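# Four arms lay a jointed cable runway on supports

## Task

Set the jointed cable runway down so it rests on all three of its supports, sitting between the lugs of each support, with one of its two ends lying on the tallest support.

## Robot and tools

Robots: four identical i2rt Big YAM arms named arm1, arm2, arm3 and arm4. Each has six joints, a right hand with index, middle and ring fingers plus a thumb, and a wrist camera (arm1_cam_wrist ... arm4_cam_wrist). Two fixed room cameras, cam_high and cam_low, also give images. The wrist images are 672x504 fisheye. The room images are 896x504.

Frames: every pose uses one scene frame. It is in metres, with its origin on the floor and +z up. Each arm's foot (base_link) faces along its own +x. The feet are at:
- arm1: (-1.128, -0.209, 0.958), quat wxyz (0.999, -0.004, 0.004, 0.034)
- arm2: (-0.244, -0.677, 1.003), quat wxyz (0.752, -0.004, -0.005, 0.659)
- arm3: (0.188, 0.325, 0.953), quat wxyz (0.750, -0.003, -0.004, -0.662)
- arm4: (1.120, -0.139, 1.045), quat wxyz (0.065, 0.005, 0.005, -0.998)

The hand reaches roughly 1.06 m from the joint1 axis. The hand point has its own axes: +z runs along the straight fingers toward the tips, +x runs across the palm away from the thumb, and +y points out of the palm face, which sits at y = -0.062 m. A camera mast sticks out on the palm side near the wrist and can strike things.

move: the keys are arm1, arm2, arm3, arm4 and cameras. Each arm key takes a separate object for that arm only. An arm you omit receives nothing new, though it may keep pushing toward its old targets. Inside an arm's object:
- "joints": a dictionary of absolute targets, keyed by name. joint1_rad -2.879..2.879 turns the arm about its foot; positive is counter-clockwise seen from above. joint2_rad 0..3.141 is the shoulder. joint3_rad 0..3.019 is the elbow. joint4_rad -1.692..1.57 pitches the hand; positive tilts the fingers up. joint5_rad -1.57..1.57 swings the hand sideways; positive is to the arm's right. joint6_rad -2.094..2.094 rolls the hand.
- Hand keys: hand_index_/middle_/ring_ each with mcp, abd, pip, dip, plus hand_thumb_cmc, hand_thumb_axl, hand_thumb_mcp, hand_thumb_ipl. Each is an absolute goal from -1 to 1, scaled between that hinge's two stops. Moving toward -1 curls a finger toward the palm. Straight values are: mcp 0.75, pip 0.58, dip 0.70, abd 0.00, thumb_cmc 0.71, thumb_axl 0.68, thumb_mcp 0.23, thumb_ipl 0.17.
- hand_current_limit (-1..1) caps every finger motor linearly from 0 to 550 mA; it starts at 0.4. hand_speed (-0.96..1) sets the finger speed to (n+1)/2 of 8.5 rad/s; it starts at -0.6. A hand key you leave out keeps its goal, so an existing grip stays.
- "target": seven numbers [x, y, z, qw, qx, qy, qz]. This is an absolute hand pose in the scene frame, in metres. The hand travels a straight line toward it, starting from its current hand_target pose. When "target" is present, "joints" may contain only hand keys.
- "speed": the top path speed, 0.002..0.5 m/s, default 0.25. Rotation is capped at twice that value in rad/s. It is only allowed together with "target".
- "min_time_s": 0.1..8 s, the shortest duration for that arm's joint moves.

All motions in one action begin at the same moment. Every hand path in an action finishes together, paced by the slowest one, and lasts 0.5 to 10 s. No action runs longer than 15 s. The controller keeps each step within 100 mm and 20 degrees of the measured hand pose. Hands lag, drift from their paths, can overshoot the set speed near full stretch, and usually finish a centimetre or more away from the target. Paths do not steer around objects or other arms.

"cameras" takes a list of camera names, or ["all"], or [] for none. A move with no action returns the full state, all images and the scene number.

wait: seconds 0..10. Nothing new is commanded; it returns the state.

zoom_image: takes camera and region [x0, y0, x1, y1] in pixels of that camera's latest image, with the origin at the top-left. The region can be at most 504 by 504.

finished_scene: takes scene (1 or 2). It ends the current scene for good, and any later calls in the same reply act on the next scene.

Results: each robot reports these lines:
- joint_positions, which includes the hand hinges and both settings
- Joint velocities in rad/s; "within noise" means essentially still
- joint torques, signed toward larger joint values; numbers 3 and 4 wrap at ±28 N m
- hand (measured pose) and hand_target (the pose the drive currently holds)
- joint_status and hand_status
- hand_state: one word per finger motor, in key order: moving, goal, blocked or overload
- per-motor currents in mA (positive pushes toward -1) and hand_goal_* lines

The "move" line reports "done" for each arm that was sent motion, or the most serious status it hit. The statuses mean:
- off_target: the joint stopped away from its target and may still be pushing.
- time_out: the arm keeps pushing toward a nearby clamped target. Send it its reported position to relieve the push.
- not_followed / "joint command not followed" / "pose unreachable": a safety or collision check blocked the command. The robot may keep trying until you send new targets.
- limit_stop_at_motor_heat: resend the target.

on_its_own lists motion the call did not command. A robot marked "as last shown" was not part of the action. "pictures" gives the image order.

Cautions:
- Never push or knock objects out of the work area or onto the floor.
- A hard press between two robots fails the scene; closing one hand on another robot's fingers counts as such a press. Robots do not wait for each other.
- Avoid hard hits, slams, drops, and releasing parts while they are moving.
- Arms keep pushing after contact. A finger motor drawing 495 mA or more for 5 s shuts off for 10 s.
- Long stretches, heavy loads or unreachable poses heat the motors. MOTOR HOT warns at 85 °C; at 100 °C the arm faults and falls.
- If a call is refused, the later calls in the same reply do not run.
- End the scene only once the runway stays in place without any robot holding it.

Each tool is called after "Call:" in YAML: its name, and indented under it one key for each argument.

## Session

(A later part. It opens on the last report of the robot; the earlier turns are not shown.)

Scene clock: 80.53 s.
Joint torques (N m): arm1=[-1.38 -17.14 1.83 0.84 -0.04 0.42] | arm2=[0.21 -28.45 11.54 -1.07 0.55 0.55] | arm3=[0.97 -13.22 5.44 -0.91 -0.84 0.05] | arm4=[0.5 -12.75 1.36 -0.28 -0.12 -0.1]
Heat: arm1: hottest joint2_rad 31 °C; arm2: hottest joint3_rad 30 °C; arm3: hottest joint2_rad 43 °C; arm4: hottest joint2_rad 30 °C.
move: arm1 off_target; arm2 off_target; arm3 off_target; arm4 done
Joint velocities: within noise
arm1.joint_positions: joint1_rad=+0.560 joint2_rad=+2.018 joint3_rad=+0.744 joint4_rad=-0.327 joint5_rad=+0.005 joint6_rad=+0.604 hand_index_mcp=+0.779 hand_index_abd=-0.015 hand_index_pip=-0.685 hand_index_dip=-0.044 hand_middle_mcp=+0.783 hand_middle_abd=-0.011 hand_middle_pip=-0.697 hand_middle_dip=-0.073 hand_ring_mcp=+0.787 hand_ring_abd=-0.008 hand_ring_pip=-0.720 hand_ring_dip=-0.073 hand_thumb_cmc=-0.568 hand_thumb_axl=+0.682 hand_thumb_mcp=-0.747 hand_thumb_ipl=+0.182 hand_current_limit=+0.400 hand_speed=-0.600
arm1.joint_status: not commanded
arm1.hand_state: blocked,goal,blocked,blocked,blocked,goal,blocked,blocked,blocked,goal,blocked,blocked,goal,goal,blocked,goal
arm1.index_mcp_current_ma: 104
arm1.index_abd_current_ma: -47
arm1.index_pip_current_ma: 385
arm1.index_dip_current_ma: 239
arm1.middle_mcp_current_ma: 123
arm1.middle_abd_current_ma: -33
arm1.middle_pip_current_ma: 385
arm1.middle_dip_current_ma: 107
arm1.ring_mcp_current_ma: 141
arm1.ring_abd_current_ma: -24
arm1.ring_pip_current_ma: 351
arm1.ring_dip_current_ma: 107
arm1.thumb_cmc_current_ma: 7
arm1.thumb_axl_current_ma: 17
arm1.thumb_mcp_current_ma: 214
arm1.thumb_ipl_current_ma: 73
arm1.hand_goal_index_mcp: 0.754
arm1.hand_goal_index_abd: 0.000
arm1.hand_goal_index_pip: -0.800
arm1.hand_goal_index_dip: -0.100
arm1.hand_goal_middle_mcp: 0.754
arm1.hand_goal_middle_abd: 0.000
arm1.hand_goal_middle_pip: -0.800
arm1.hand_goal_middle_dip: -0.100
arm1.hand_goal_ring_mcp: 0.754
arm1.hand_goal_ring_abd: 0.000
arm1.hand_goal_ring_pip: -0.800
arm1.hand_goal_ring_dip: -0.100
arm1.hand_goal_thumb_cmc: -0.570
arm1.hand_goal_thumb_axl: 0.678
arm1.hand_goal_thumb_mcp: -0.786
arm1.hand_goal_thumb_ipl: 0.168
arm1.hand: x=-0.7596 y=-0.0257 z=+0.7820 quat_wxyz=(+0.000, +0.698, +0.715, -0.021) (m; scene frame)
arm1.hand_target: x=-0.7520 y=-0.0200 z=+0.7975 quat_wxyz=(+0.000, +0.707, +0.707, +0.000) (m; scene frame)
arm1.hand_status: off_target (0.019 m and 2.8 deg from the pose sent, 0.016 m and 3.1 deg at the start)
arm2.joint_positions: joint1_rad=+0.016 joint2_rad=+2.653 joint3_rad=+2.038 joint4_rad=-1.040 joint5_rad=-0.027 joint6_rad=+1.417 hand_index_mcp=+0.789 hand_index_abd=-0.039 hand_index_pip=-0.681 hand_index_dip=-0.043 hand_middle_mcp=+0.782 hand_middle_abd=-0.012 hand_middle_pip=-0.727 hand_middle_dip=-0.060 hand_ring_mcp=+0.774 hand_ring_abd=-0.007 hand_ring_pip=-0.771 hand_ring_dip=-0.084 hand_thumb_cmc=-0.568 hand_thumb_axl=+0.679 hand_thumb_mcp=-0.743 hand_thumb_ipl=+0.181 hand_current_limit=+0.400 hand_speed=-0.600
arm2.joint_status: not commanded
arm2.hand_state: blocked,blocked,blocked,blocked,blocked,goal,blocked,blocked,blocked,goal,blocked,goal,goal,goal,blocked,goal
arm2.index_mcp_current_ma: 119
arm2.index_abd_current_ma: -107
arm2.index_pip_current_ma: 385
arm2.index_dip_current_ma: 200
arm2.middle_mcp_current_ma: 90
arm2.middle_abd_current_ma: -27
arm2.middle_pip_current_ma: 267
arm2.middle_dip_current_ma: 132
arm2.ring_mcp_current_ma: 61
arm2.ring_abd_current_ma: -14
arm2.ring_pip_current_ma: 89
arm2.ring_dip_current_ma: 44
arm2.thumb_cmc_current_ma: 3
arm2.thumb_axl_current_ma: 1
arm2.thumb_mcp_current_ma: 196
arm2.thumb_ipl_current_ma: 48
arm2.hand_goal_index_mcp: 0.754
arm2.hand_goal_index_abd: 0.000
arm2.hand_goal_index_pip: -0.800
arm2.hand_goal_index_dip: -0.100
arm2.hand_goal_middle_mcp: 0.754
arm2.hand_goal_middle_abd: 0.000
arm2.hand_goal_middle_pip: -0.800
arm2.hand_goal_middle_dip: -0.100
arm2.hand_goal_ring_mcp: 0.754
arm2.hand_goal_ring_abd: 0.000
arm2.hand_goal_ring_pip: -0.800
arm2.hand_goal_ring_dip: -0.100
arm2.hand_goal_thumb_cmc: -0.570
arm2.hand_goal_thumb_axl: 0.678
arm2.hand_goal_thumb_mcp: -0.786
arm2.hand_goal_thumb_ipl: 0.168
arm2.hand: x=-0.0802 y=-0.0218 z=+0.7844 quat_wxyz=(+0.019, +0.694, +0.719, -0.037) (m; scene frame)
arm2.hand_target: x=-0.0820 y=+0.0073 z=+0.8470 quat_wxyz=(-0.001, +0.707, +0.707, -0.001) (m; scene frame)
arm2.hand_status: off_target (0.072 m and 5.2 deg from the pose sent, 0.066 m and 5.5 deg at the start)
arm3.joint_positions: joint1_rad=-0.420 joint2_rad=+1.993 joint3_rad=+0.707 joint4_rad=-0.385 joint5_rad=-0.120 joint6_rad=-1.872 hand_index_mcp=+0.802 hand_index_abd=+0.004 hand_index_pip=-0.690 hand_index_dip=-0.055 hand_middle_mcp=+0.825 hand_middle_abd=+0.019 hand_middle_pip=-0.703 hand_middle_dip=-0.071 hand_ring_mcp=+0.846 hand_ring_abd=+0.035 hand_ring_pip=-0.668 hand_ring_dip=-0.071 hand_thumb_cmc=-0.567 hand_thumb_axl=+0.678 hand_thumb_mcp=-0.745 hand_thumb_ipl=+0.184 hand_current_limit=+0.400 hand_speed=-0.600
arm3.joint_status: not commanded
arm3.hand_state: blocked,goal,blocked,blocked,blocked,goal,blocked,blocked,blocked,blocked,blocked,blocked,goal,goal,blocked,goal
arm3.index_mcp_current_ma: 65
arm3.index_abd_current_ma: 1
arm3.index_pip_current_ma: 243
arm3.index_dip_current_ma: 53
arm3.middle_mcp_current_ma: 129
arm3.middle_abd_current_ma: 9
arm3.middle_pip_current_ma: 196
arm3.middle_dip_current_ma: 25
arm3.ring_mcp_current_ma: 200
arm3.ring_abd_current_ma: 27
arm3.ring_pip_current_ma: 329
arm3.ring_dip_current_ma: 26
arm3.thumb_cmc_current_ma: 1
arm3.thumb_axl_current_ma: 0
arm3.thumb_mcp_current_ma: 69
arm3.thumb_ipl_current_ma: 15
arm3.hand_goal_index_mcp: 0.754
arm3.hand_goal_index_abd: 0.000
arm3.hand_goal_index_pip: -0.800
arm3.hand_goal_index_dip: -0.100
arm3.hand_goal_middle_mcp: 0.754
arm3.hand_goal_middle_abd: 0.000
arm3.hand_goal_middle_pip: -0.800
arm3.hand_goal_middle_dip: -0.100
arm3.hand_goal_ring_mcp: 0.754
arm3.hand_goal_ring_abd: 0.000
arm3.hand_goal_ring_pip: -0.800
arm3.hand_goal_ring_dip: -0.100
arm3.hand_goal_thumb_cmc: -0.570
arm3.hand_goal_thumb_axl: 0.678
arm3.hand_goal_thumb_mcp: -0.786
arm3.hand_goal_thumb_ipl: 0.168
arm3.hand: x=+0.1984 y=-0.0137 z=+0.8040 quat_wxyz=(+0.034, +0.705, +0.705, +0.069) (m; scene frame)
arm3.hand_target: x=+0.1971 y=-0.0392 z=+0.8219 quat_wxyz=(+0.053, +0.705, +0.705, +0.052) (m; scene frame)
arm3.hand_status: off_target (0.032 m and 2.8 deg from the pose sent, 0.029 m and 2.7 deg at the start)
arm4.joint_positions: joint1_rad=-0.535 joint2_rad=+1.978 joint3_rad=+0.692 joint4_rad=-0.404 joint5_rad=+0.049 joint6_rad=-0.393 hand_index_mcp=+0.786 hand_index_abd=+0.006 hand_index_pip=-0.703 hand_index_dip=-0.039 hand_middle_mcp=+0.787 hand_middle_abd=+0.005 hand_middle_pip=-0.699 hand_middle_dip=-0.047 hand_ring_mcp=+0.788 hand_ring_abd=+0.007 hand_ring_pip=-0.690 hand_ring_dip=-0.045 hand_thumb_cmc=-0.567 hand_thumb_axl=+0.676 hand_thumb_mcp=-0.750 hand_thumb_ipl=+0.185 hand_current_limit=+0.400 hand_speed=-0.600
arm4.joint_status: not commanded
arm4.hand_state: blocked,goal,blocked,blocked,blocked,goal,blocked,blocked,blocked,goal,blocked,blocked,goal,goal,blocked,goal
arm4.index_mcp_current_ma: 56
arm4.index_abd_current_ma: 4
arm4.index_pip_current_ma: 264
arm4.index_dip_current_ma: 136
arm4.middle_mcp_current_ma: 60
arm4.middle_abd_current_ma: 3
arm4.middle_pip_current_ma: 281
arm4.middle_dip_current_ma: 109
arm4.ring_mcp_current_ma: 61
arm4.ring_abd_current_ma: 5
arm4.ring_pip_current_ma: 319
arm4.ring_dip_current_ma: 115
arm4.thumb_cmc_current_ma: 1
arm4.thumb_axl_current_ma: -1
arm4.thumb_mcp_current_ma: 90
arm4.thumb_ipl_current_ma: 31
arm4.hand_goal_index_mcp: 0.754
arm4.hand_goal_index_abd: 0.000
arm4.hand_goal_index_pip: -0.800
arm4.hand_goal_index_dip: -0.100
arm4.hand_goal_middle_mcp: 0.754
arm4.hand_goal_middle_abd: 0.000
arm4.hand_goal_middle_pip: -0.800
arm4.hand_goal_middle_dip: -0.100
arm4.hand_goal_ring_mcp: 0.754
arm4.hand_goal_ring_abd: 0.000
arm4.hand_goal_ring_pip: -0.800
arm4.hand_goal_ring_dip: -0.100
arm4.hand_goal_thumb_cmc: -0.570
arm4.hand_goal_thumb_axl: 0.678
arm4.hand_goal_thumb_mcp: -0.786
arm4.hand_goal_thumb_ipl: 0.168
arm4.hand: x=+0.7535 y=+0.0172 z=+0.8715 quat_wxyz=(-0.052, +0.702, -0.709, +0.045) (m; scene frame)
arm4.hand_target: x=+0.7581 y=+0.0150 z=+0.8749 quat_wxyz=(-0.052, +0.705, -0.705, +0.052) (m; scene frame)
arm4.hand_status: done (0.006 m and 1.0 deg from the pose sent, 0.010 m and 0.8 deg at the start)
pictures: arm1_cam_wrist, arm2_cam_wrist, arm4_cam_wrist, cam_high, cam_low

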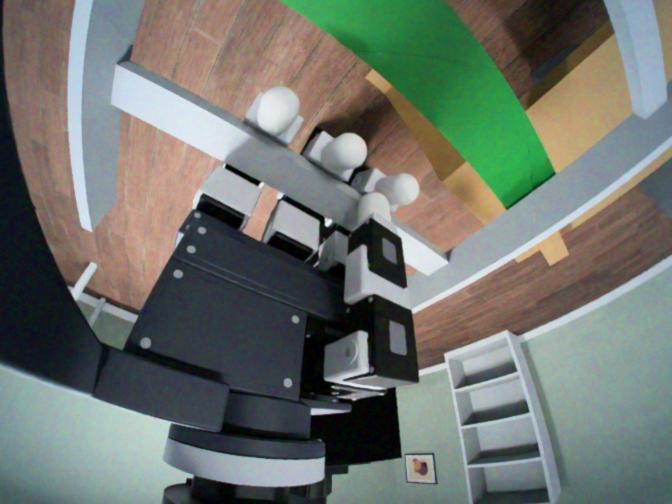

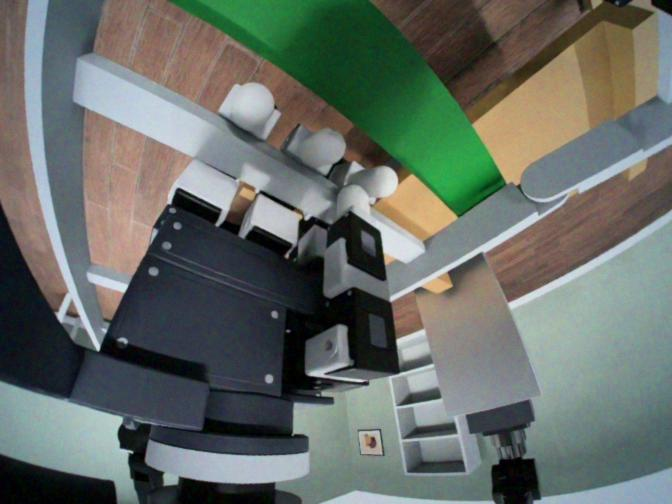

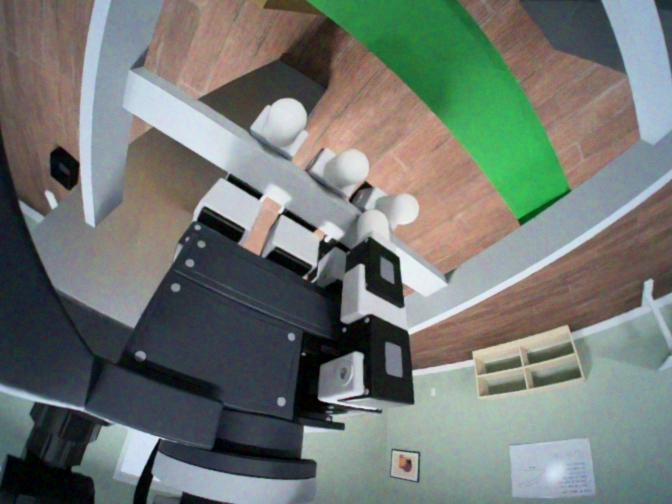

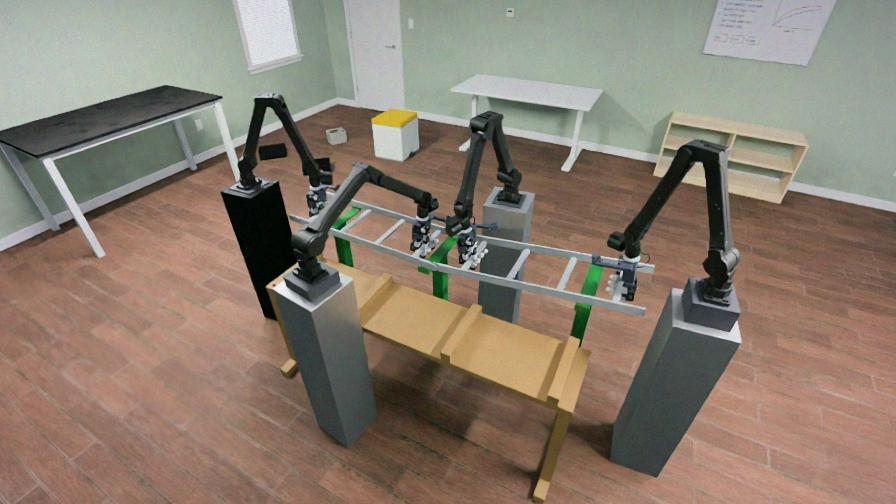

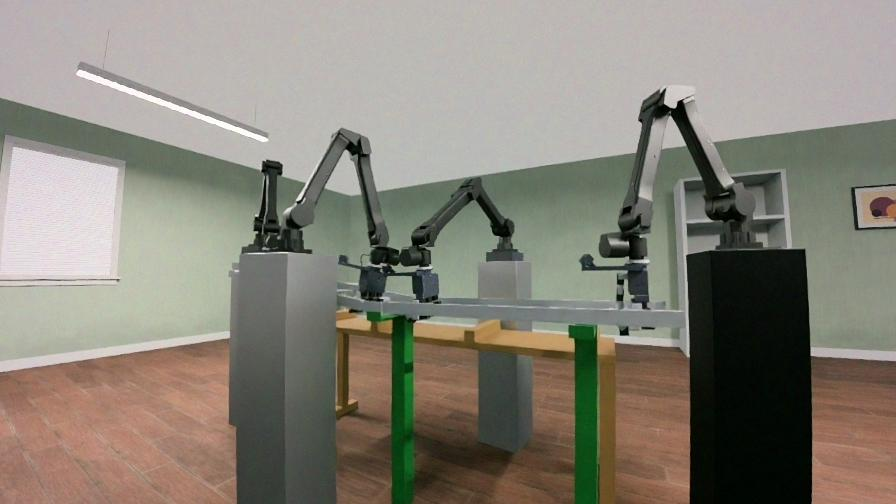

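Call:
move:
  arm1: {"target": [-0.752, -0.020, 0.783, 0, 0.7071, 0.7071, 0], "speed": 0.03}
  arm2: {"target": [-0.082, 0.010, 0.835, 0, 0.7071, 0.7071, 0], "speed": 0.03}
  arm3: {"target": [0.197, -0.040, 0.811, 0.0524, 0.7052, 0.7052, 0.0524], "speed": 0.03}
  arm4: {"target": [0.758, 0.013, 0.866, -0.0524, 0.7052, -0.7052, 0.0524], "speed": 0.03}
  cameras: ["cam_low", "cam_high", "arm1_cam_wrist", "arm4_cam_wrist", "arm2_cam_wrist"]

Call:
zoom_image:
  camera: "cam_high"
  region: [320, 195, 370, 245]

Call:
zoom_image:
  camera: "cam_low"
  region: [560, 305, 620, 345]

Call:
zoom_image:
  camera: "cam_low"
  region: [360, 295, 420, 335]

Call:
zoom_image:
  camera: "arm4_cam_wrist"
  region: [480, 140, 600, 230]

Call:
zoom_image:
  camera: "cam_high"
  region: [565, 285, 615, 325]

Call:
zoom_image:
  camera: "cam_high"
  region: [414, 256, 438, 278]

Call:
zoom_image:
  camera: "arm1_cam_wrist"
  region: [480, 140, 600, 230]

Scene clock: 83.27 s.
Joint torques (N m): arm1=[-1.14 -16.97 2.02 0.65 -0.09 0.45] | arm2=[0.09 -27.81 12.29 -1.17 0.54 0.57] | arm3=[0.85 -13.45 4.74 -0.83 -0.84 0.06] | arm4=[0.62 -12.86 1.18 -0.36 -0.16 -0.09]
Heat: arm1: hottest joint2_rad 31 °C; arm2: hottest joint3_rad 30 °C; arm3: hottest joint2_rad 43 °C; arm4: hottest joint2_rad 30 °C.
move: arm1 off_target; arm2 off_target; arm3 off_target; arm4 done
Joint velocities: within noise
arm1.joint_positions: joint1_rad=+0.557 joint2_rad=+2.060 joint3_rad=+0.744 joint4_rad=-0.283 joint5_rad=+0.006 joint6_rad=+0.602 hand_index_mcp=+0.779 hand_index_abd=-0.015 hand_index_pip=-0.685 hand_index_dip=-0.044 hand_middle_mcp=+0.783 hand_middle_abd=-0.011 hand_middle_pip=-0.697 hand_middle_dip=-0.073 hand_ring_mcp=+0.787 hand_ring_abd=-0.008 hand_ring_pip=-0.720 hand_ring_dip=-0.073 hand_thumb_cmc=-0.568 hand_thumb_axl=+0.682 hand_thumb_mcp=-0.747 hand_thumb_ipl=+0.182 hand_current_limit=+0.400 hand_speed=-0.600
arm1.joint_status: not commanded
arm1.hand_state: blocked,goal,blocked,blocked,blocked,goal,blocked,blocked,blocked,goal,blocked,blocked,goal,goal,blocked,goal
arm1.index_mcp_current_ma: 104
arm1.index_abd_current_ma: -47
arm1.index_pip_current_ma: 385
arm1.index_dip_current_ma: 239
arm1.middle_mcp_current_ma: 123
arm1.middle_abd_current_ma: -33
arm1.middle_pip_current_ma: 385
arm1.middle_dip_current_ma: 106
arm1.ring_mcp_current_ma: 142
arm1.ring_abd_current_ma: -24
arm1.ring_pip_current_ma: 351
arm1.ring_dip_current_ma: 107
arm1.thumb_cmc_current_ma: 7
arm1.thumb_axl_current_ma: 17
arm1.thumb_mcp_current_ma: 214
arm1.thumb_ipl_current_ma: 73
arm1.hand_goal_index_mcp: 0.754
arm1.hand_goal_index_abd: 0.000
arm1.hand_goal_index_pip: -0.800
arm1.hand_goal_index_dip: -0.100
arm1.hand_goal_middle_mcp: 0.754
arm1.hand_goal_middle_abd: 0.000
arm1.hand_goal_middle_pip: -0.800
arm1.hand_goal_middle_dip: -0.100
arm1.hand_goal_ring_mcp: 0.754
arm1.hand_goal_ring_abd: 0.000
arm1.hand_goal_ring_pip: -0.800
arm1.hand_goal_ring_dip: -0.100
arm1.hand_goal_thumb_cmc: -0.570
arm1.hand_goal_thumb_axl: 0.678
arm1.hand_goal_thumb_mcp: -0.786
arm1.hand_goal_thumb_ipl: 0.168
arm1.hand: x=-0.7605 y=-0.0280 z=+0.7681 quat_wxyz=(+0.001, +0.699, +0.715, -0.020) (m; scene frame)
arm1.hand_target: x=-0.7520 y=-0.0200 z=+0.7826 quat_wxyz=(+0.000, +0.707, +0.707, +0.000) (m; scene frame)
arm1.hand_status: off_target (0.019 m and 2.7 deg from the pose sent, 0.010 m and 2.8 deg at the start)
arm2.joint_positions: joint1_rad=+0.016 joint2_rad=+2.670 joint3_rad=+2.038 joint4_rad=-1.023 joint5_rad=-0.027 joint6_rad=+1.417 hand_index_mcp=+0.789 hand_index_abd=-0.039 hand_index_pip=-0.681 hand_index_dip=-0.043 hand_middle_mcp=+0.782 hand_middle_abd=-0.012 hand_middle_pip=-0.727 hand_middle_dip=-0.060 hand_ring_mcp=+0.774 hand_ring_abd=-0.007 hand_ring_pip=-0.771 hand_ring_dip=-0.084 hand_thumb_cmc=-0.568 hand_thumb_axl=+0.679 hand_thumb_mcp=-0.743 hand_thumb_ipl=+0.181 hand_current_limit=+0.400 hand_speed=-0.600
arm2.joint_status: not commanded
arm2.hand_state: blocked,blocked,blocked,blocked,blocked,goal,blocked,blocked,blocked,goal,blocked,goal,goal,goal,blocked,goal
arm2.index_mcp_current_ma: 118
arm2.index_abd_current_ma: -107
arm2.index_pip_current_ma: 385
arm2.index_dip_current_ma: 200
arm2.middle_mcp_current_ma: 90
arm2.middle_abd_current_ma: -27
arm2.middle_pip_current_ma: 267
arm2.middle_dip_current_ma: 132
arm2.ring_mcp_current_ma: 62
arm2.ring_abd_current_ma: -14
arm2.ring_pip_current_ma: 89
arm2.ring_dip_current_ma: 44
arm2.thumb_cmc_current_ma: 3
arm2.thumb_axl_current_ma: 1
arm2.thumb_mcp_current_ma: 196
arm2.thumb_ipl_current_ma: 48
arm2.hand_goal_index_mcp: 0.754
arm2.hand_goal_index_abd: 0.000
arm2.hand_goal_index_pip: -0.800
arm2.hand_goal_index_dip: -0.100
arm2.hand_goal_middle_mcp: 0.754
arm2.hand_goal_middle_abd: 0.000
arm2.hand_goal_middle_pip: -0.800
arm2.hand_goal_middle_dip: -0.100
arm2.hand_goal_ring_mcp: 0.754
arm2.hand_goal_ring_abd: 0.000
arm2.hand_goal_ring_pip: -0.800
arm2.hand_goal_ring_dip: -0.100
arm2.hand_goal_thumb_cmc: -0.570
arm2.hand_goal_thumb_axl: 0.678
arm2.hand_goal_thumb_mcp: -0.786
arm2.hand_goal_thumb_ipl: 0.168
arm2.hand: x=-0.0805 y=-0.0237 z=+0.7725 quat_wxyz=(+0.019, +0.694, +0.719, -0.037) (m; scene frame)
arm2.hand_target: x=-0.0822 y=+0.0081 z=+0.8335 quat_wxyz=(-0.001, +0.707, +0.707, +0.000) (m; scene frame)
arm2.hand_status: off_target (0.071 m and 5.3 deg from the pose sent, 0.060 m and 5.2 deg at the start)
arm3.joint_positions: joint1_rad=-0.419 joint2_rad=+2.028 joint3_rad=+0.717 joint4_rad=-0.357 joint5_rad=-0.120 joint6_rad=-1.872 hand_index_mcp=+0.802 hand_index_abd=+0.004 hand_index_pip=-0.690 hand_index_dip=-0.055 hand_middle_mcp=+0.825 hand_middle_abd=+0.018 hand_middle_pip=-0.703 hand_middle_dip=-0.071 hand_ring_mcp=+0.846 hand_ring_abd=+0.033 hand_ring_pip=-0.668 hand_ring_dip=-0.071 hand_thumb_cmc=-0.567 hand_thumb_axl=+0.678 hand_thumb_mcp=-0.745 hand_thumb_ipl=+0.184 hand_current_limit=+0.400 hand_speed=-0.600
arm3.joint_status: not commanded
arm3.hand_state: blocked,goal,blocked,blocked,blocked,goal,blocked,blocked,blocked,blocked,blocked,blocked,goal,goal,blocked,goal
arm3.index_mcp_current_ma: 66
arm3.index_abd_current_ma: 1
arm3.index_pip_current_ma: 243
arm3.index_dip_current_ma: 53
arm3.middle_mcp_current_ma: 129
arm3.middle_abd_current_ma: 9
arm3.middle_pip_current_ma: 196
arm3.middle_dip_current_ma: 25
arm3.ring_mcp_current_ma: 200
arm3.ring_abd_current_ma: 25
arm3.ring_pip_current_ma: 329
arm3.ring_dip_current_ma: 26
arm3.thumb_cmc_current_ma: 1
arm3.thumb_axl_current_ma: 0
arm3.thumb_mcp_current_ma: 69
arm3.thumb_ipl_current_ma: 15
arm3.hand_goal_index_mcp: 0.754
arm3.hand_goal_index_abd: 0.000
arm3.hand_goal_index_pip: -0.800
arm3.hand_goal_index_dip: -0.100
arm3.hand_goal_middle_mcp: 0.754
arm3.hand_goal_middle_abd: 0.000
arm3.hand_goal_middle_pip: -0.800
arm3.hand_goal_middle_dip: -0.100
arm3.hand_goal_ring_mcp: 0.754
arm3.hand_goal_ring_abd: 0.000
arm3.hand_goal_ring_pip: -0.800
arm3.hand_goal_ring_dip: -0.100
arm3.hand_goal_thumb_cmc: -0.570
arm3.hand_goal_thumb_axl: 0.678
arm3.hand_goal_thumb_mcp: -0.786
arm3.hand_goal_thumb_ipl: 0.168
arm3.hand: x=+0.1981 y=-0.0156 z=+0.7934 quat_wxyz=(+0.035, +0.705, +0.705, +0.068) (m; scene frame)
arm3.hand_target: x=+0.1972 y=-0.0394 z=+0.8108 quat_wxyz=(+0.053, +0.705, +0.705, +0.052) (m; scene frame)
arm3.hand_status: off_target (0.030 m and 2.7 deg from the pose sent, 0.027 m and 2.8 deg at the start)
arm4.joint_positions: joint1_rad=-0.529 joint2_rad=+2.007 joint3_rad=+0.694 joint4_rad=-0.374 joint5_rad=+0.049 joint6_rad=-0.388 hand_index_mcp=+0.786 hand_index_abd=+0.006 hand_index_pip=-0.703 hand_index_dip=-0.039 hand_middle_mcp=+0.787 hand_middle_abd=+0.005 hand_middle_pip=-0.699 hand_middle_dip=-0.047 hand_ring_mcp=+0.788 hand_ring_abd=+0.007 hand_ring_pip=-0.690 hand_ring_dip=-0.045 hand_thumb_cmc=-0.567 hand_thumb_axl=+0.676 hand_thumb_mcp=-0.750 hand_thumb_ipl=+0.185 hand_current_limit=+0.400 hand_speed=-0.600
arm4.joint_status: not commanded
arm4.hand_state: blocked,goal,blocked,blocked,blocked,goal,blocked,blocked,blocked,goal,blocked,blocked,goal,goal,blocked,goal
arm4.index_mcp_current_ma: 56
arm4.index_abd_current_ma: 4
arm4.index_pip_current_ma: 264
arm4.index_dip_current_ma: 136
arm4.middle_mcp_current_ma: 60
arm4.middle_abd_current_ma: 3
arm4.middle_pip_current_ma: 281
arm4.middle_dip_current_ma: 109
arm4.ring_mcp_current_ma: 61
arm4.ring_abd_current_ma: 5
arm4.ring_pip_current_ma: 319
arm4.ring_dip_current_ma: 115
arm4.thumb_cmc_current_ma: 1
arm4.thumb_axl_current_ma: -1
arm4.thumb_mcp_current_ma: 90
arm4.thumb_ipl_current_ma: 31
arm4.hand_goal_index_mcp: 0.754
arm4.hand_goal_index_abd: 0.000
arm4.hand_goal_index_pip: -0.800
arm4.hand_goal_index_dip: -0.100
arm4.hand_goal_middle_mcp: 0.754
arm4.hand_goal_middle_abd: 0.000
arm4.hand_goal_middle_pip: -0.800
arm4.hand_goal_middle_dip: -0.100
arm4.hand_goal_ring_mcp: 0.754
arm4.hand_goal_ring_abd: 0.000
arm4.hand_goal_ring_pip: -0.800
arm4.hand_goal_ring_dip: -0.100
arm4.hand_goal_thumb_cmc: -0.570
arm4.hand_goal_thumb_axl: 0.678
arm4.hand_goal_thumb_mcp: -0.786
arm4.hand_goal_thumb_ipl: 0.168
arm4.hand: x=+0.7530 y=+0.0156 z=+0.8626 quat_wxyz=(-0.051, +0.702, -0.708, +0.044) (m; scene frame)
arm4.hand_target: x=+0.7578 y=+0.0131 z=+0.8659 quat_wxyz=(-0.052, +0.705, -0.705, +0.052) (m; scene frame)
arm4.hand_status: done (0.007 m and 1.1 deg from the pose sent, 0.008 m and 1.0 deg at the start)
pictures: arm1_cam_wrist, arm2_cam_wrist, arm4_cam_wrist, cam_high, cam_low

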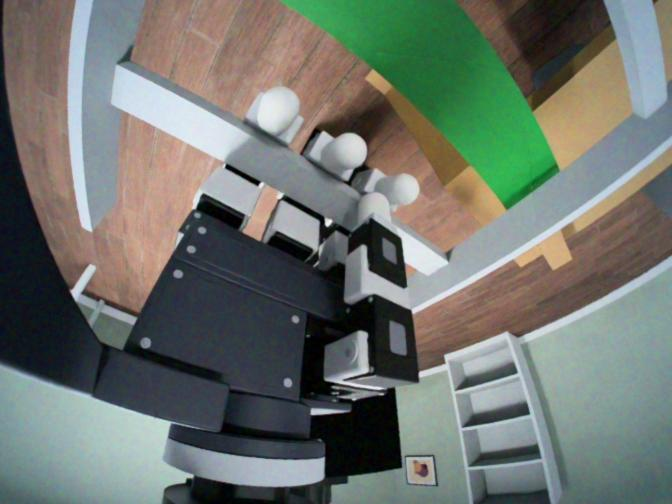

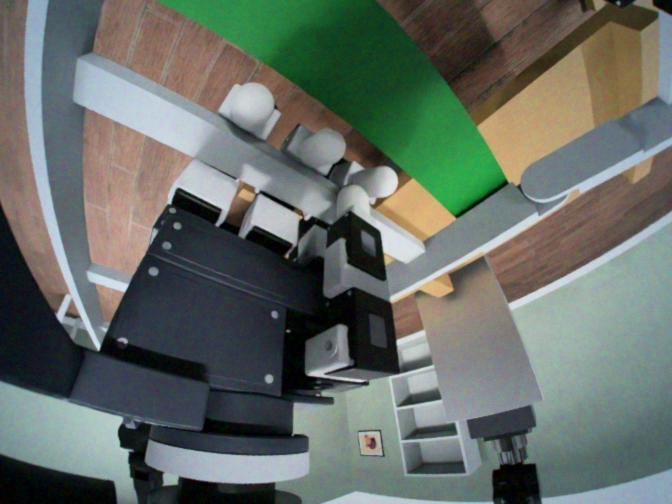

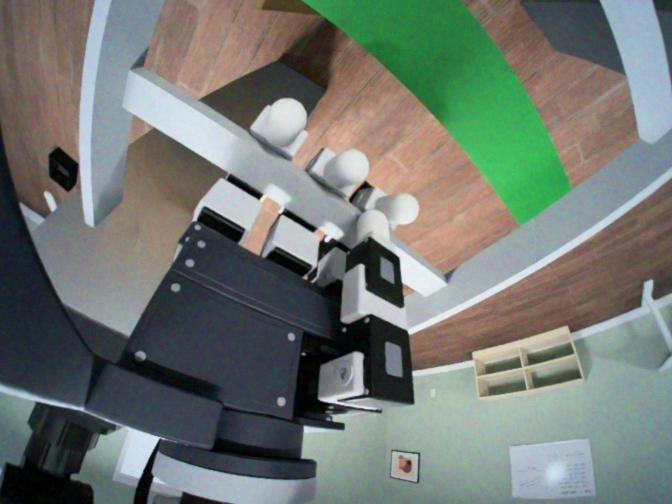

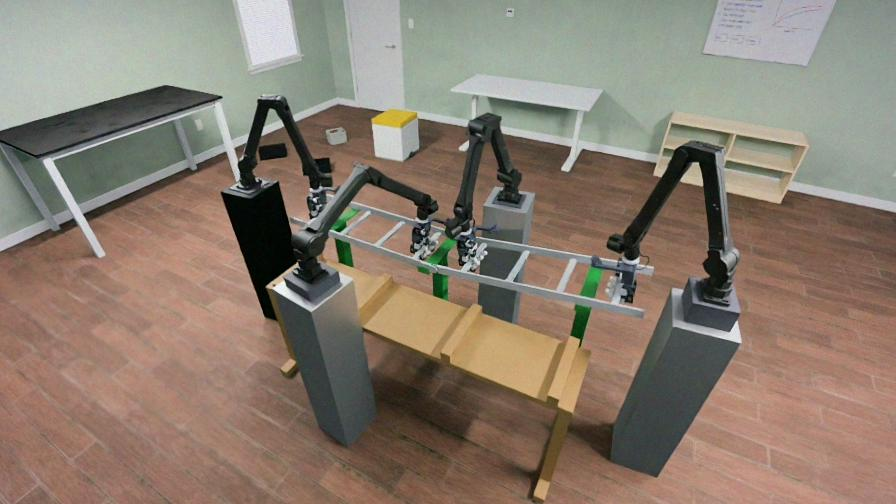

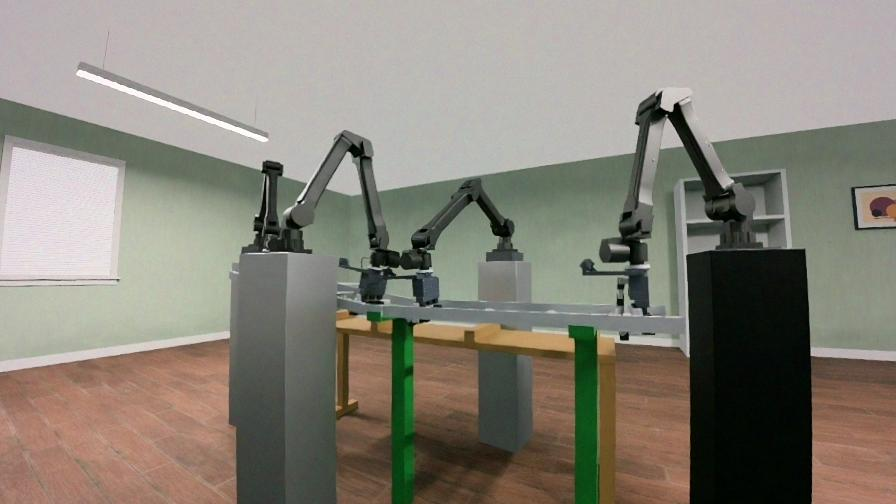

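Scaled by 10.080 from the camera's 896x504 image, which has a finer 1280x720 frame.

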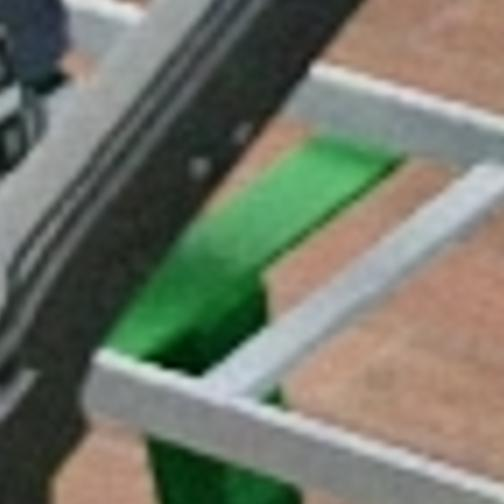

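Scaled by 8.400 from the camera's 896x504 image, which has a finer 1280x720 frame.

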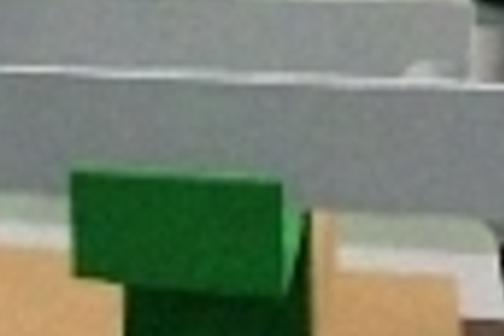

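Scaled by 8.400 from the camera's 896x504 image, which has a finer 1280x720 frame.

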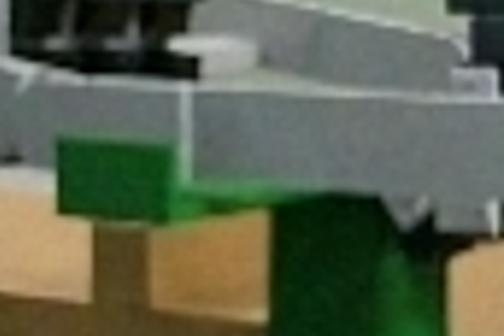

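Scaled by 4.200 from the camera's 672x504 image, which has a finer 960x720 frame.

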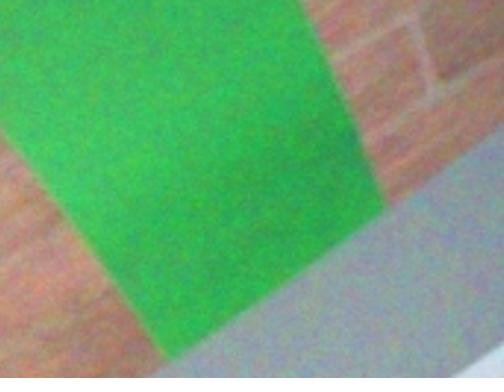

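Scaled by 10.080 from the camera's 896x504 image, which has a finer 1280x720 frame.

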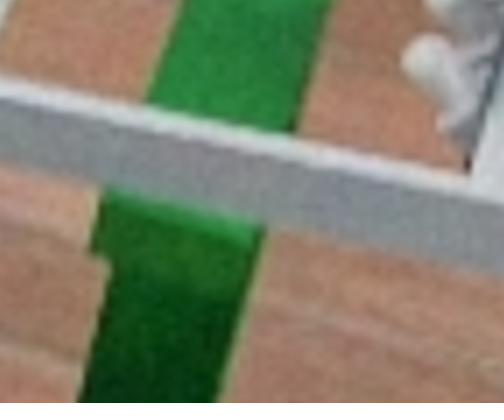

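Scaled by 21.000 from the camera's 896x504 image, which has a finer 1280x720 frame.

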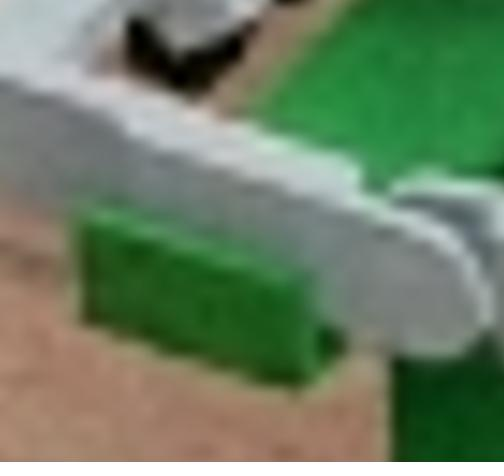

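Scaled by 4.200 from the camera's 672x504 image, which has a finer 960x720 frame.

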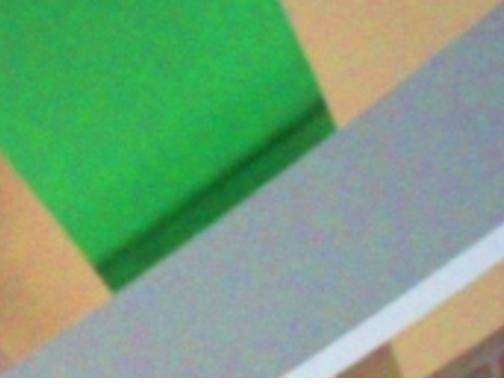

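Call:
move:
  arm1: {"target": [-0.752, -0.022, 0.768, 0, 0.7071, 0.7071, 0], "speed": 0.025}
  arm2: {"target": [-0.082, 0.010, 0.822, 0, 0.7071, 0.7071, 0], "speed": 0.025}
  arm3: {"target": [0.197, -0.041, 0.799, 0.0524, 0.7052, 0.7052, 0.0524], "speed": 0.025}
  arm4: {"target": [0.758, 0.013, 0.853, -0.0524, 0.7052, -0.7052, 0.0524], "speed": 0.025}
  cameras: ["cam_low", "cam_high"]

Call:
zoom_image:
  camera: "cam_low"
  region: [560, 305, 620, 345]

Call:
zoom_image:
  camera: "cam_low"
  region: [360, 295, 420, 335]

Call:
zoom_image:
  camera: "cam_high"
  region: [565, 285, 615, 325]

Call:
zoom_image:
  camera: "cam_high"
  region: [414, 256, 438, 278]

Scene clock: 84.80 s.
Joint torques (N m): arm1=[-1.38 -16.85 1.88 0.65 -0.19 0.43] | arm2=[-0.03 -27.05 12.68 -0.92 0.51 0.56] | arm3=[0.85 -12.45 4.94 -0.58 -0.84 0.06] | arm4=[0.44 -12.98 1.01 -0.32 -0.16 -0.09]
Heat: arm1: hottest joint2_rad 31 °C; arm2: hottest joint3_rad 30 °C; arm3: hottest joint2_rad 42 °C; arm4: hottest joint2_rad 30 °C.
move: arm1 off_target; arm2 off_target; arm3 off_target; arm4 done
Joint velocities: within noise
arm1.joint_positions: joint1_rad=+0.555 joint2_rad=+2.102 joint3_rad=+0.747 joint4_rad=-0.242 joint5_rad=+0.009 joint6_rad=+0.599 hand_index_mcp=+0.779 hand_index_abd=-0.011 hand_index_pip=-0.685 hand_index_dip=-0.044 hand_middle_mcp=+0.783 hand_middle_abd=-0.010 hand_middle_pip=-0.697 hand_middle_dip=-0.073 hand_ring_mcp=+0.788 hand_ring_abd=-0.008 hand_ring_pip=-0.720 hand_ring_dip=-0.073 hand_thumb_cmc=-0.568 hand_thumb_axl=+0.682 hand_thumb_mcp=-0.747 hand_thumb_ipl=+0.182 hand_current_limit=+0.400 hand_speed=-0.600
arm1.joint_status: not commanded
arm1.hand_state: blocked,goal,blocked,blocked,blocked,goal,blocked,blocked,blocked,goal,blocked,blocked,goal,goal,blocked,goal
arm1.index_mcp_current_ma: 104
arm1.index_abd_current_ma: -34
arm1.index_pip_current_ma: 385
arm1.index_dip_current_ma: 239
arm1.middle_mcp_current_ma: 123
arm1.middle_abd_current_ma: -31
arm1.middle_pip_current_ma: 385
arm1.middle_dip_current_ma: 105
arm1.ring_mcp_current_ma: 145
arm1.ring_abd_current_ma: -24
arm1.ring_pip_current_ma: 351
arm1.ring_dip_current_ma: 107
arm1.thumb_cmc_current_ma: 7
arm1.thumb_axl_current_ma: 17
arm1.thumb_mcp_current_ma: 214
arm1.thumb_ipl_current_ma: 73
arm1.hand_goal_index_mcp: 0.754
arm1.hand_goal_index_abd: 0.000
arm1.hand_goal_index_pip: -0.800
arm1.hand_goal_index_dip: -0.100
arm1.hand_goal_middle_mcp: 0.754
arm1.hand_goal_middle_abd: 0.000
arm1.hand_goal_middle_pip: -0.800
arm1.hand_goal_middle_dip: -0.100
arm1.hand_goal_ring_mcp: 0.754
arm1.hand_goal_ring_abd: 0.000
arm1.hand_goal_ring_pip: -0.800
arm1.hand_goal_ring_dip: -0.100
arm1.hand_goal_thumb_cmc: -0.570
arm1.hand_goal_thumb_axl: 0.678
arm1.hand_goal_thumb_mcp: -0.786
arm1.hand_goal_thumb_ipl: 0.168
arm1.hand: x=-0.7614 y=-0.0301 z=+0.7546 quat_wxyz=(+0.002, +0.698, +0.715, -0.020) (m; scene frame)
arm1.hand_target: x=-0.7521 y=-0.0220 z=+0.7677 quat_wxyz=(+0.000, +0.707, +0.707, +0.000) (m; scene frame)
arm1.hand_status: off_target (0.018 m and 2.7 deg from the pose sent, 0.011 m and 2.7 deg at the start)
arm2.joint_positions: joint1_rad=+0.017 joint2_rad=+2.682 joint3_rad=+2.038 joint4_rad=-1.013 joint5_rad=-0.026 joint6_rad=+1.417 hand_index_mcp=+0.787 hand_index_abd=-0.039 hand_index_pip=-0.681 hand_index_dip=-0.043 hand_middle_mcp=+0.782 hand_middle_abd=-0.012 hand_middle_pip=-0.727 hand_middle_dip=-0.060 hand_ring_mcp=+0.774 hand_ring_abd=-0.007 hand_ring_pip=-0.771 hand_ring_dip=-0.084 hand_thumb_cmc=-0.568 hand_thumb_axl=+0.679 hand_thumb_mcp=-0.743 hand_thumb_ipl=+0.181 hand_current_limit=+0.400 hand_speed=-0.600
arm2.joint_status: not commanded
arm2.hand_state: blocked,blocked,blocked,blocked,blocked,goal,blocked,blocked,blocked,goal,blocked,goal,goal,goal,blocked,goal
arm2.index_mcp_current_ma: 111
arm2.index_abd_current_ma: -107
arm2.index_pip_current_ma: 385
arm2.index_dip_current_ma: 200
arm2.middle_mcp_current_ma: 90
arm2.middle_abd_current_ma: -27
arm2.middle_pip_current_ma: 267
arm2.middle_dip_current_ma: 132
arm2.ring_mcp_current_ma: 62
arm2.ring_abd_current_ma: -14
arm2.ring_pip_current_ma: 89
arm2.ring_dip_current_ma: 44
arm2.thumb_cmc_current_ma: 3
arm2.thumb_axl_current_ma: 1
arm2.thumb_mcp_current_ma: 196
arm2.thumb_ipl_current_ma: 48
arm2.hand_goal_index_mcp: 0.754
arm2.hand_goal_index_abd: 0.000
arm2.hand_goal_index_pip: -0.800
arm2.hand_goal_index_dip: -0.100
arm2.hand_goal_middle_mcp: 0.754
arm2.hand_goal_middle_abd: 0.000
arm2.hand_goal_middle_pip: -0.800
arm2.hand_goal_middle_dip: -0.100
arm2.hand_goal_ring_mcp: 0.754
arm2.hand_goal_ring_abd: 0.000
arm2.hand_goal_ring_pip: -0.800
arm2.hand_goal_ring_dip: -0.100
arm2.hand_goal_thumb_cmc: -0.570
arm2.hand_goal_thumb_axl: 0.678
arm2.hand_goal_thumb_mcp: -0.786
arm2.hand_goal_thumb_ipl: 0.168
arm2.hand: x=-0.0809 y=-0.0253 z=+0.7649 quat_wxyz=(+0.020, +0.693, +0.719, -0.038) (m; scene frame)
arm2.hand_target: x=-0.0823 y=+0.0081 z=+0.8212 quat_wxyz=(-0.001, +0.707, +0.707, +0.000) (m; scene frame)
arm2.hand_status: off_target (0.067 m and 5.3 deg from the pose sent, 0.060 m and 5.3 deg at the start)
arm3.joint_positions: joint1_rad=-0.419 joint2_rad=+2.051 joint3_rad=+0.720 joint4_rad=-0.332 joint5_rad=-0.120 joint6_rad=-1.872 hand_index_mcp=+0.802 hand_index_abd=+0.002 hand_index_pip=-0.690 hand_index_dip=-0.055 hand_middle_mcp=+0.825 hand_middle_abd=+0.017 hand_middle_pip=-0.703 hand_middle_dip=-0.071 hand_ring_mcp=+0.846 hand_ring_abd=+0.031 hand_ring_pip=-0.668 hand_ring_dip=-0.071 hand_thumb_cmc=-0.567 hand_thumb_axl=+0.678 hand_thumb_mcp=-0.745 hand_thumb_ipl=+0.184 hand_current_limit=+0.400 hand_speed=-0.600
arm3.joint_status: not commanded
arm3.hand_state: blocked,goal,blocked,blocked,blocked,goal,blocked,blocked,blocked,blocked,blocked,blocked,goal,goal,blocked,goal
arm3.index_mcp_current_ma: 66
arm3.index_abd_current_ma: 0
arm3.index_pip_current_ma: 243
arm3.index_dip_current_ma: 53
arm3.middle_mcp_current_ma: 129
arm3.middle_abd_current_ma: 8
arm3.middle_pip_current_ma: 196
arm3.middle_dip_current_ma: 25
arm3.ring_mcp_current_ma: 199
arm3.ring_abd_current_ma: 22
arm3.ring_pip_current_ma: 329
arm3.ring_dip_current_ma: 26
arm3.thumb_cmc_current_ma: 1
arm3.thumb_axl_current_ma: 0
arm3.thumb_mcp_current_ma: 69
arm3.thumb_ipl_current_ma: 15
arm3.hand_goal_index_mcp: 0.754
arm3.hand_goal_index_abd: 0.000
arm3.hand_goal_index_pip: -0.800
arm3.hand_goal_index_dip: -0.100
arm3.hand_goal_middle_mcp: 0.754
arm3.hand_goal_middle_abd: 0.000
arm3.hand_goal_middle_pip: -0.800
arm3.hand_goal_middle_dip: -0.100
arm3.hand_goal_ring_mcp: 0.754
arm3.hand_goal_ring_abd: 0.000
arm3.hand_goal_ring_pip: -0.800
arm3.hand_goal_ring_dip: -0.100
arm3.hand_goal_thumb_cmc: -0.570
arm3.hand_goal_thumb_axl: 0.678
arm3.hand_goal_thumb_mcp: -0.786
arm3.hand_goal_thumb_ipl: 0.168
arm3.hand: x=+0.1978 y=-0.0168 z=+0.7861 quat_wxyz=(+0.036, +0.705, +0.706, +0.066) (m; scene frame)
arm3.hand_target: x=+0.1971 y=-0.0404 z=+0.7992 quat_wxyz=(+0.053, +0.705, +0.705, +0.052) (m; scene frame)
arm3.hand_status: off_target (0.027 m and 2.5 deg from the pose sent, 0.026 m and 2.7 deg at the start)
arm4.joint_positions: joint1_rad=-0.528 joint2_rad=+2.049 joint3_rad=+0.700 joint4_rad=-0.340 joint5_rad=+0.049 joint6_rad=-0.388 hand_index_mcp=+0.786 hand_index_abd=+0.006 hand_index_pip=-0.703 hand_index_dip=-0.039 hand_middle_mcp=+0.787 hand_middle_abd=+0.003 hand_middle_pip=-0.699 hand_middle_dip=-0.047 hand_ring_mcp=+0.788 hand_ring_abd=+0.006 hand_ring_pip=-0.690 hand_ring_dip=-0.045 hand_thumb_cmc=-0.567 hand_thumb_axl=+0.676 hand_thumb_mcp=-0.750 hand_thumb_ipl=+0.185 hand_current_limit=+0.400 hand_speed=-0.600
arm4.joint_status: not commanded
arm4.hand_state: blocked,goal,blocked,blocked,blocked,goal,blocked,blocked,blocked,goal,blocked,blocked,goal,goal,blocked,goal
arm4.index_mcp_current_ma: 56
arm4.index_abd_current_ma: 3
arm4.index_pip_current_ma: 264
arm4.index_dip_current_ma: 136
arm4.middle_mcp_current_ma: 60
arm4.middle_abd_current_ma: 1
arm4.middle_pip_current_ma: 281
arm4.middle_dip_current_ma: 109
arm4.ring_mcp_current_ma: 61
arm4.ring_abd_current_ma: 3
arm4.ring_pip_current_ma: 319
arm4.ring_dip_current_ma: 115
arm4.thumb_cmc_current_ma: 1
arm4.thumb_axl_current_ma: -1
arm4.thumb_mcp_current_ma: 90
arm4.thumb_ipl_current_ma: 31
arm4.hand_goal_index_mcp: 0.754
arm4.hand_goal_index_abd: 0.000
arm4.hand_goal_index_pip: -0.800
arm4.hand_goal_index_dip: -0.100
arm4.hand_goal_middle_mcp: 0.754
arm4.hand_goal_middle_abd: 0.000
arm4.hand_goal_middle_pip: -0.800
arm4.hand_goal_middle_dip: -0.100
arm4.hand_goal_ring_mcp: 0.754
arm4.hand_goal_ring_abd: 0.000
arm4.hand_goal_ring_pip: -0.800
arm4.hand_goal_ring_dip: -0.100
arm4.hand_goal_thumb_cmc: -0.570
arm4.hand_goal_thumb_axl: 0.678
arm4.hand_goal_thumb_mcp: -0.786
arm4.hand_goal_thumb_ipl: 0.168
arm4.hand: x=+0.7536 y=+0.0151 z=+0.8496 quat_wxyz=(-0.052, +0.703, -0.708, +0.045) (m; scene frame)
arm4.hand_target: x=+0.7580 y=+0.0129 z=+0.8529 quat_wxyz=(-0.052, +0.705, -0.705, +0.052) (m; scene frame)
arm4.hand_status: done (0.006 m and 1.0 deg from the pose sent, 0.011 m and 1.1 deg at the start)
pictures: cam_high, cam_low

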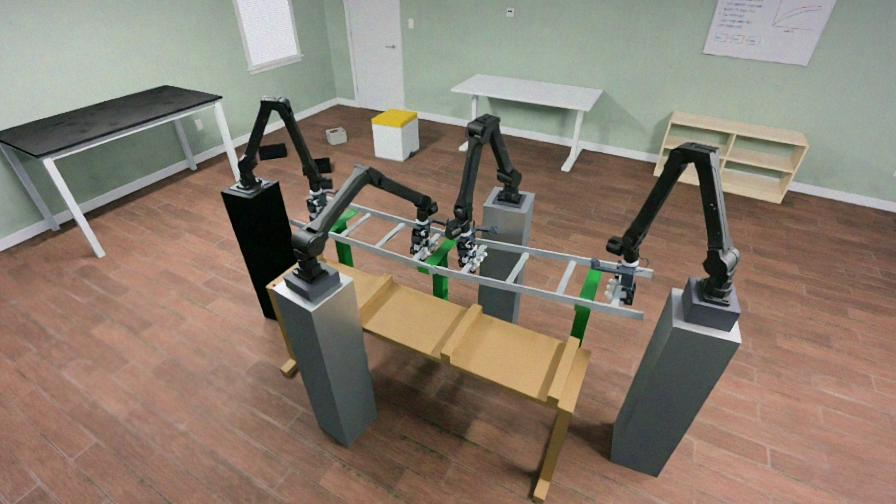

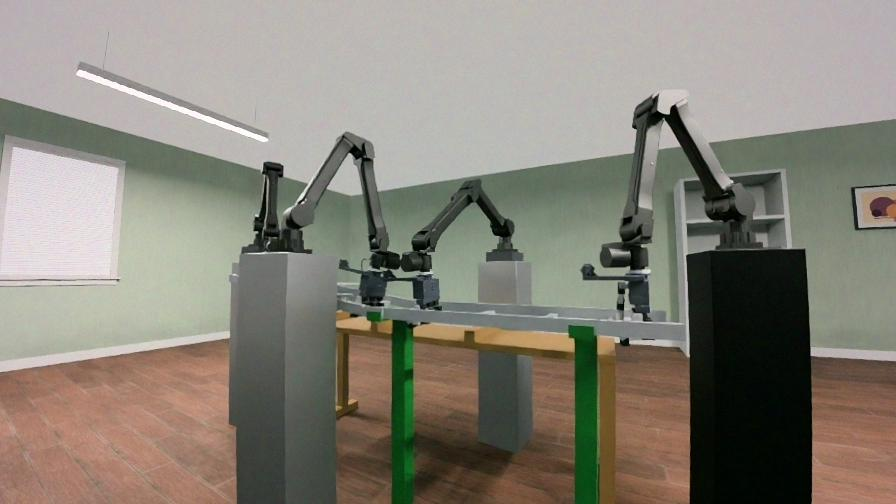

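Scaled by 8.400 from the camera's 896x504 image, which has a finer 1280x720 frame.

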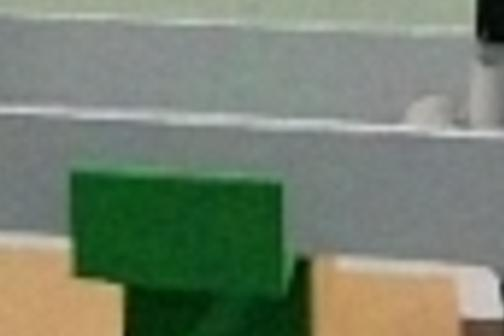

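Scaled by 8.400 from the camera's 896x504 image, which has a finer 1280x720 frame.

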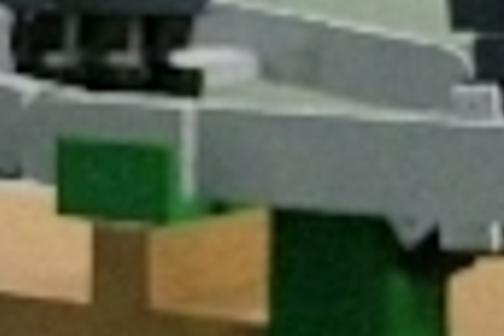

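Scaled by 10.080 from the camera's 896x504 image, which has a finer 1280x720 frame.

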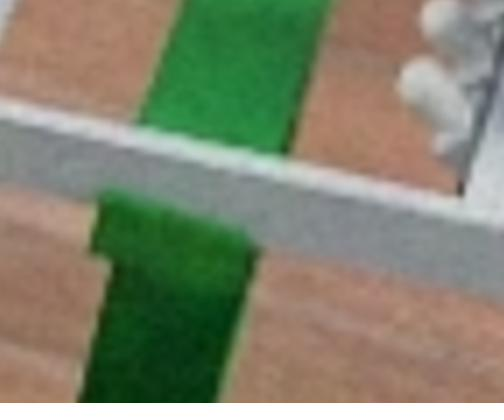

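Scaled by 21.000 from the camera's 896x504 image, which has a finer 1280x720 frame.

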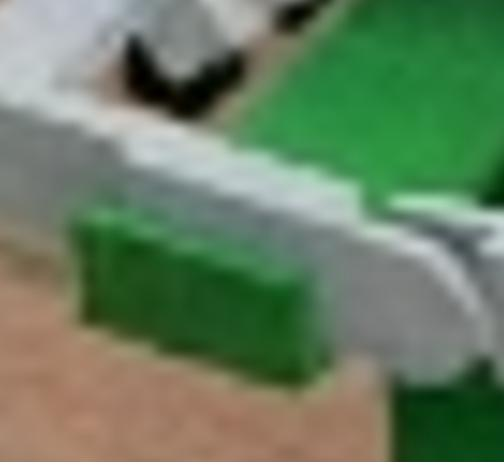

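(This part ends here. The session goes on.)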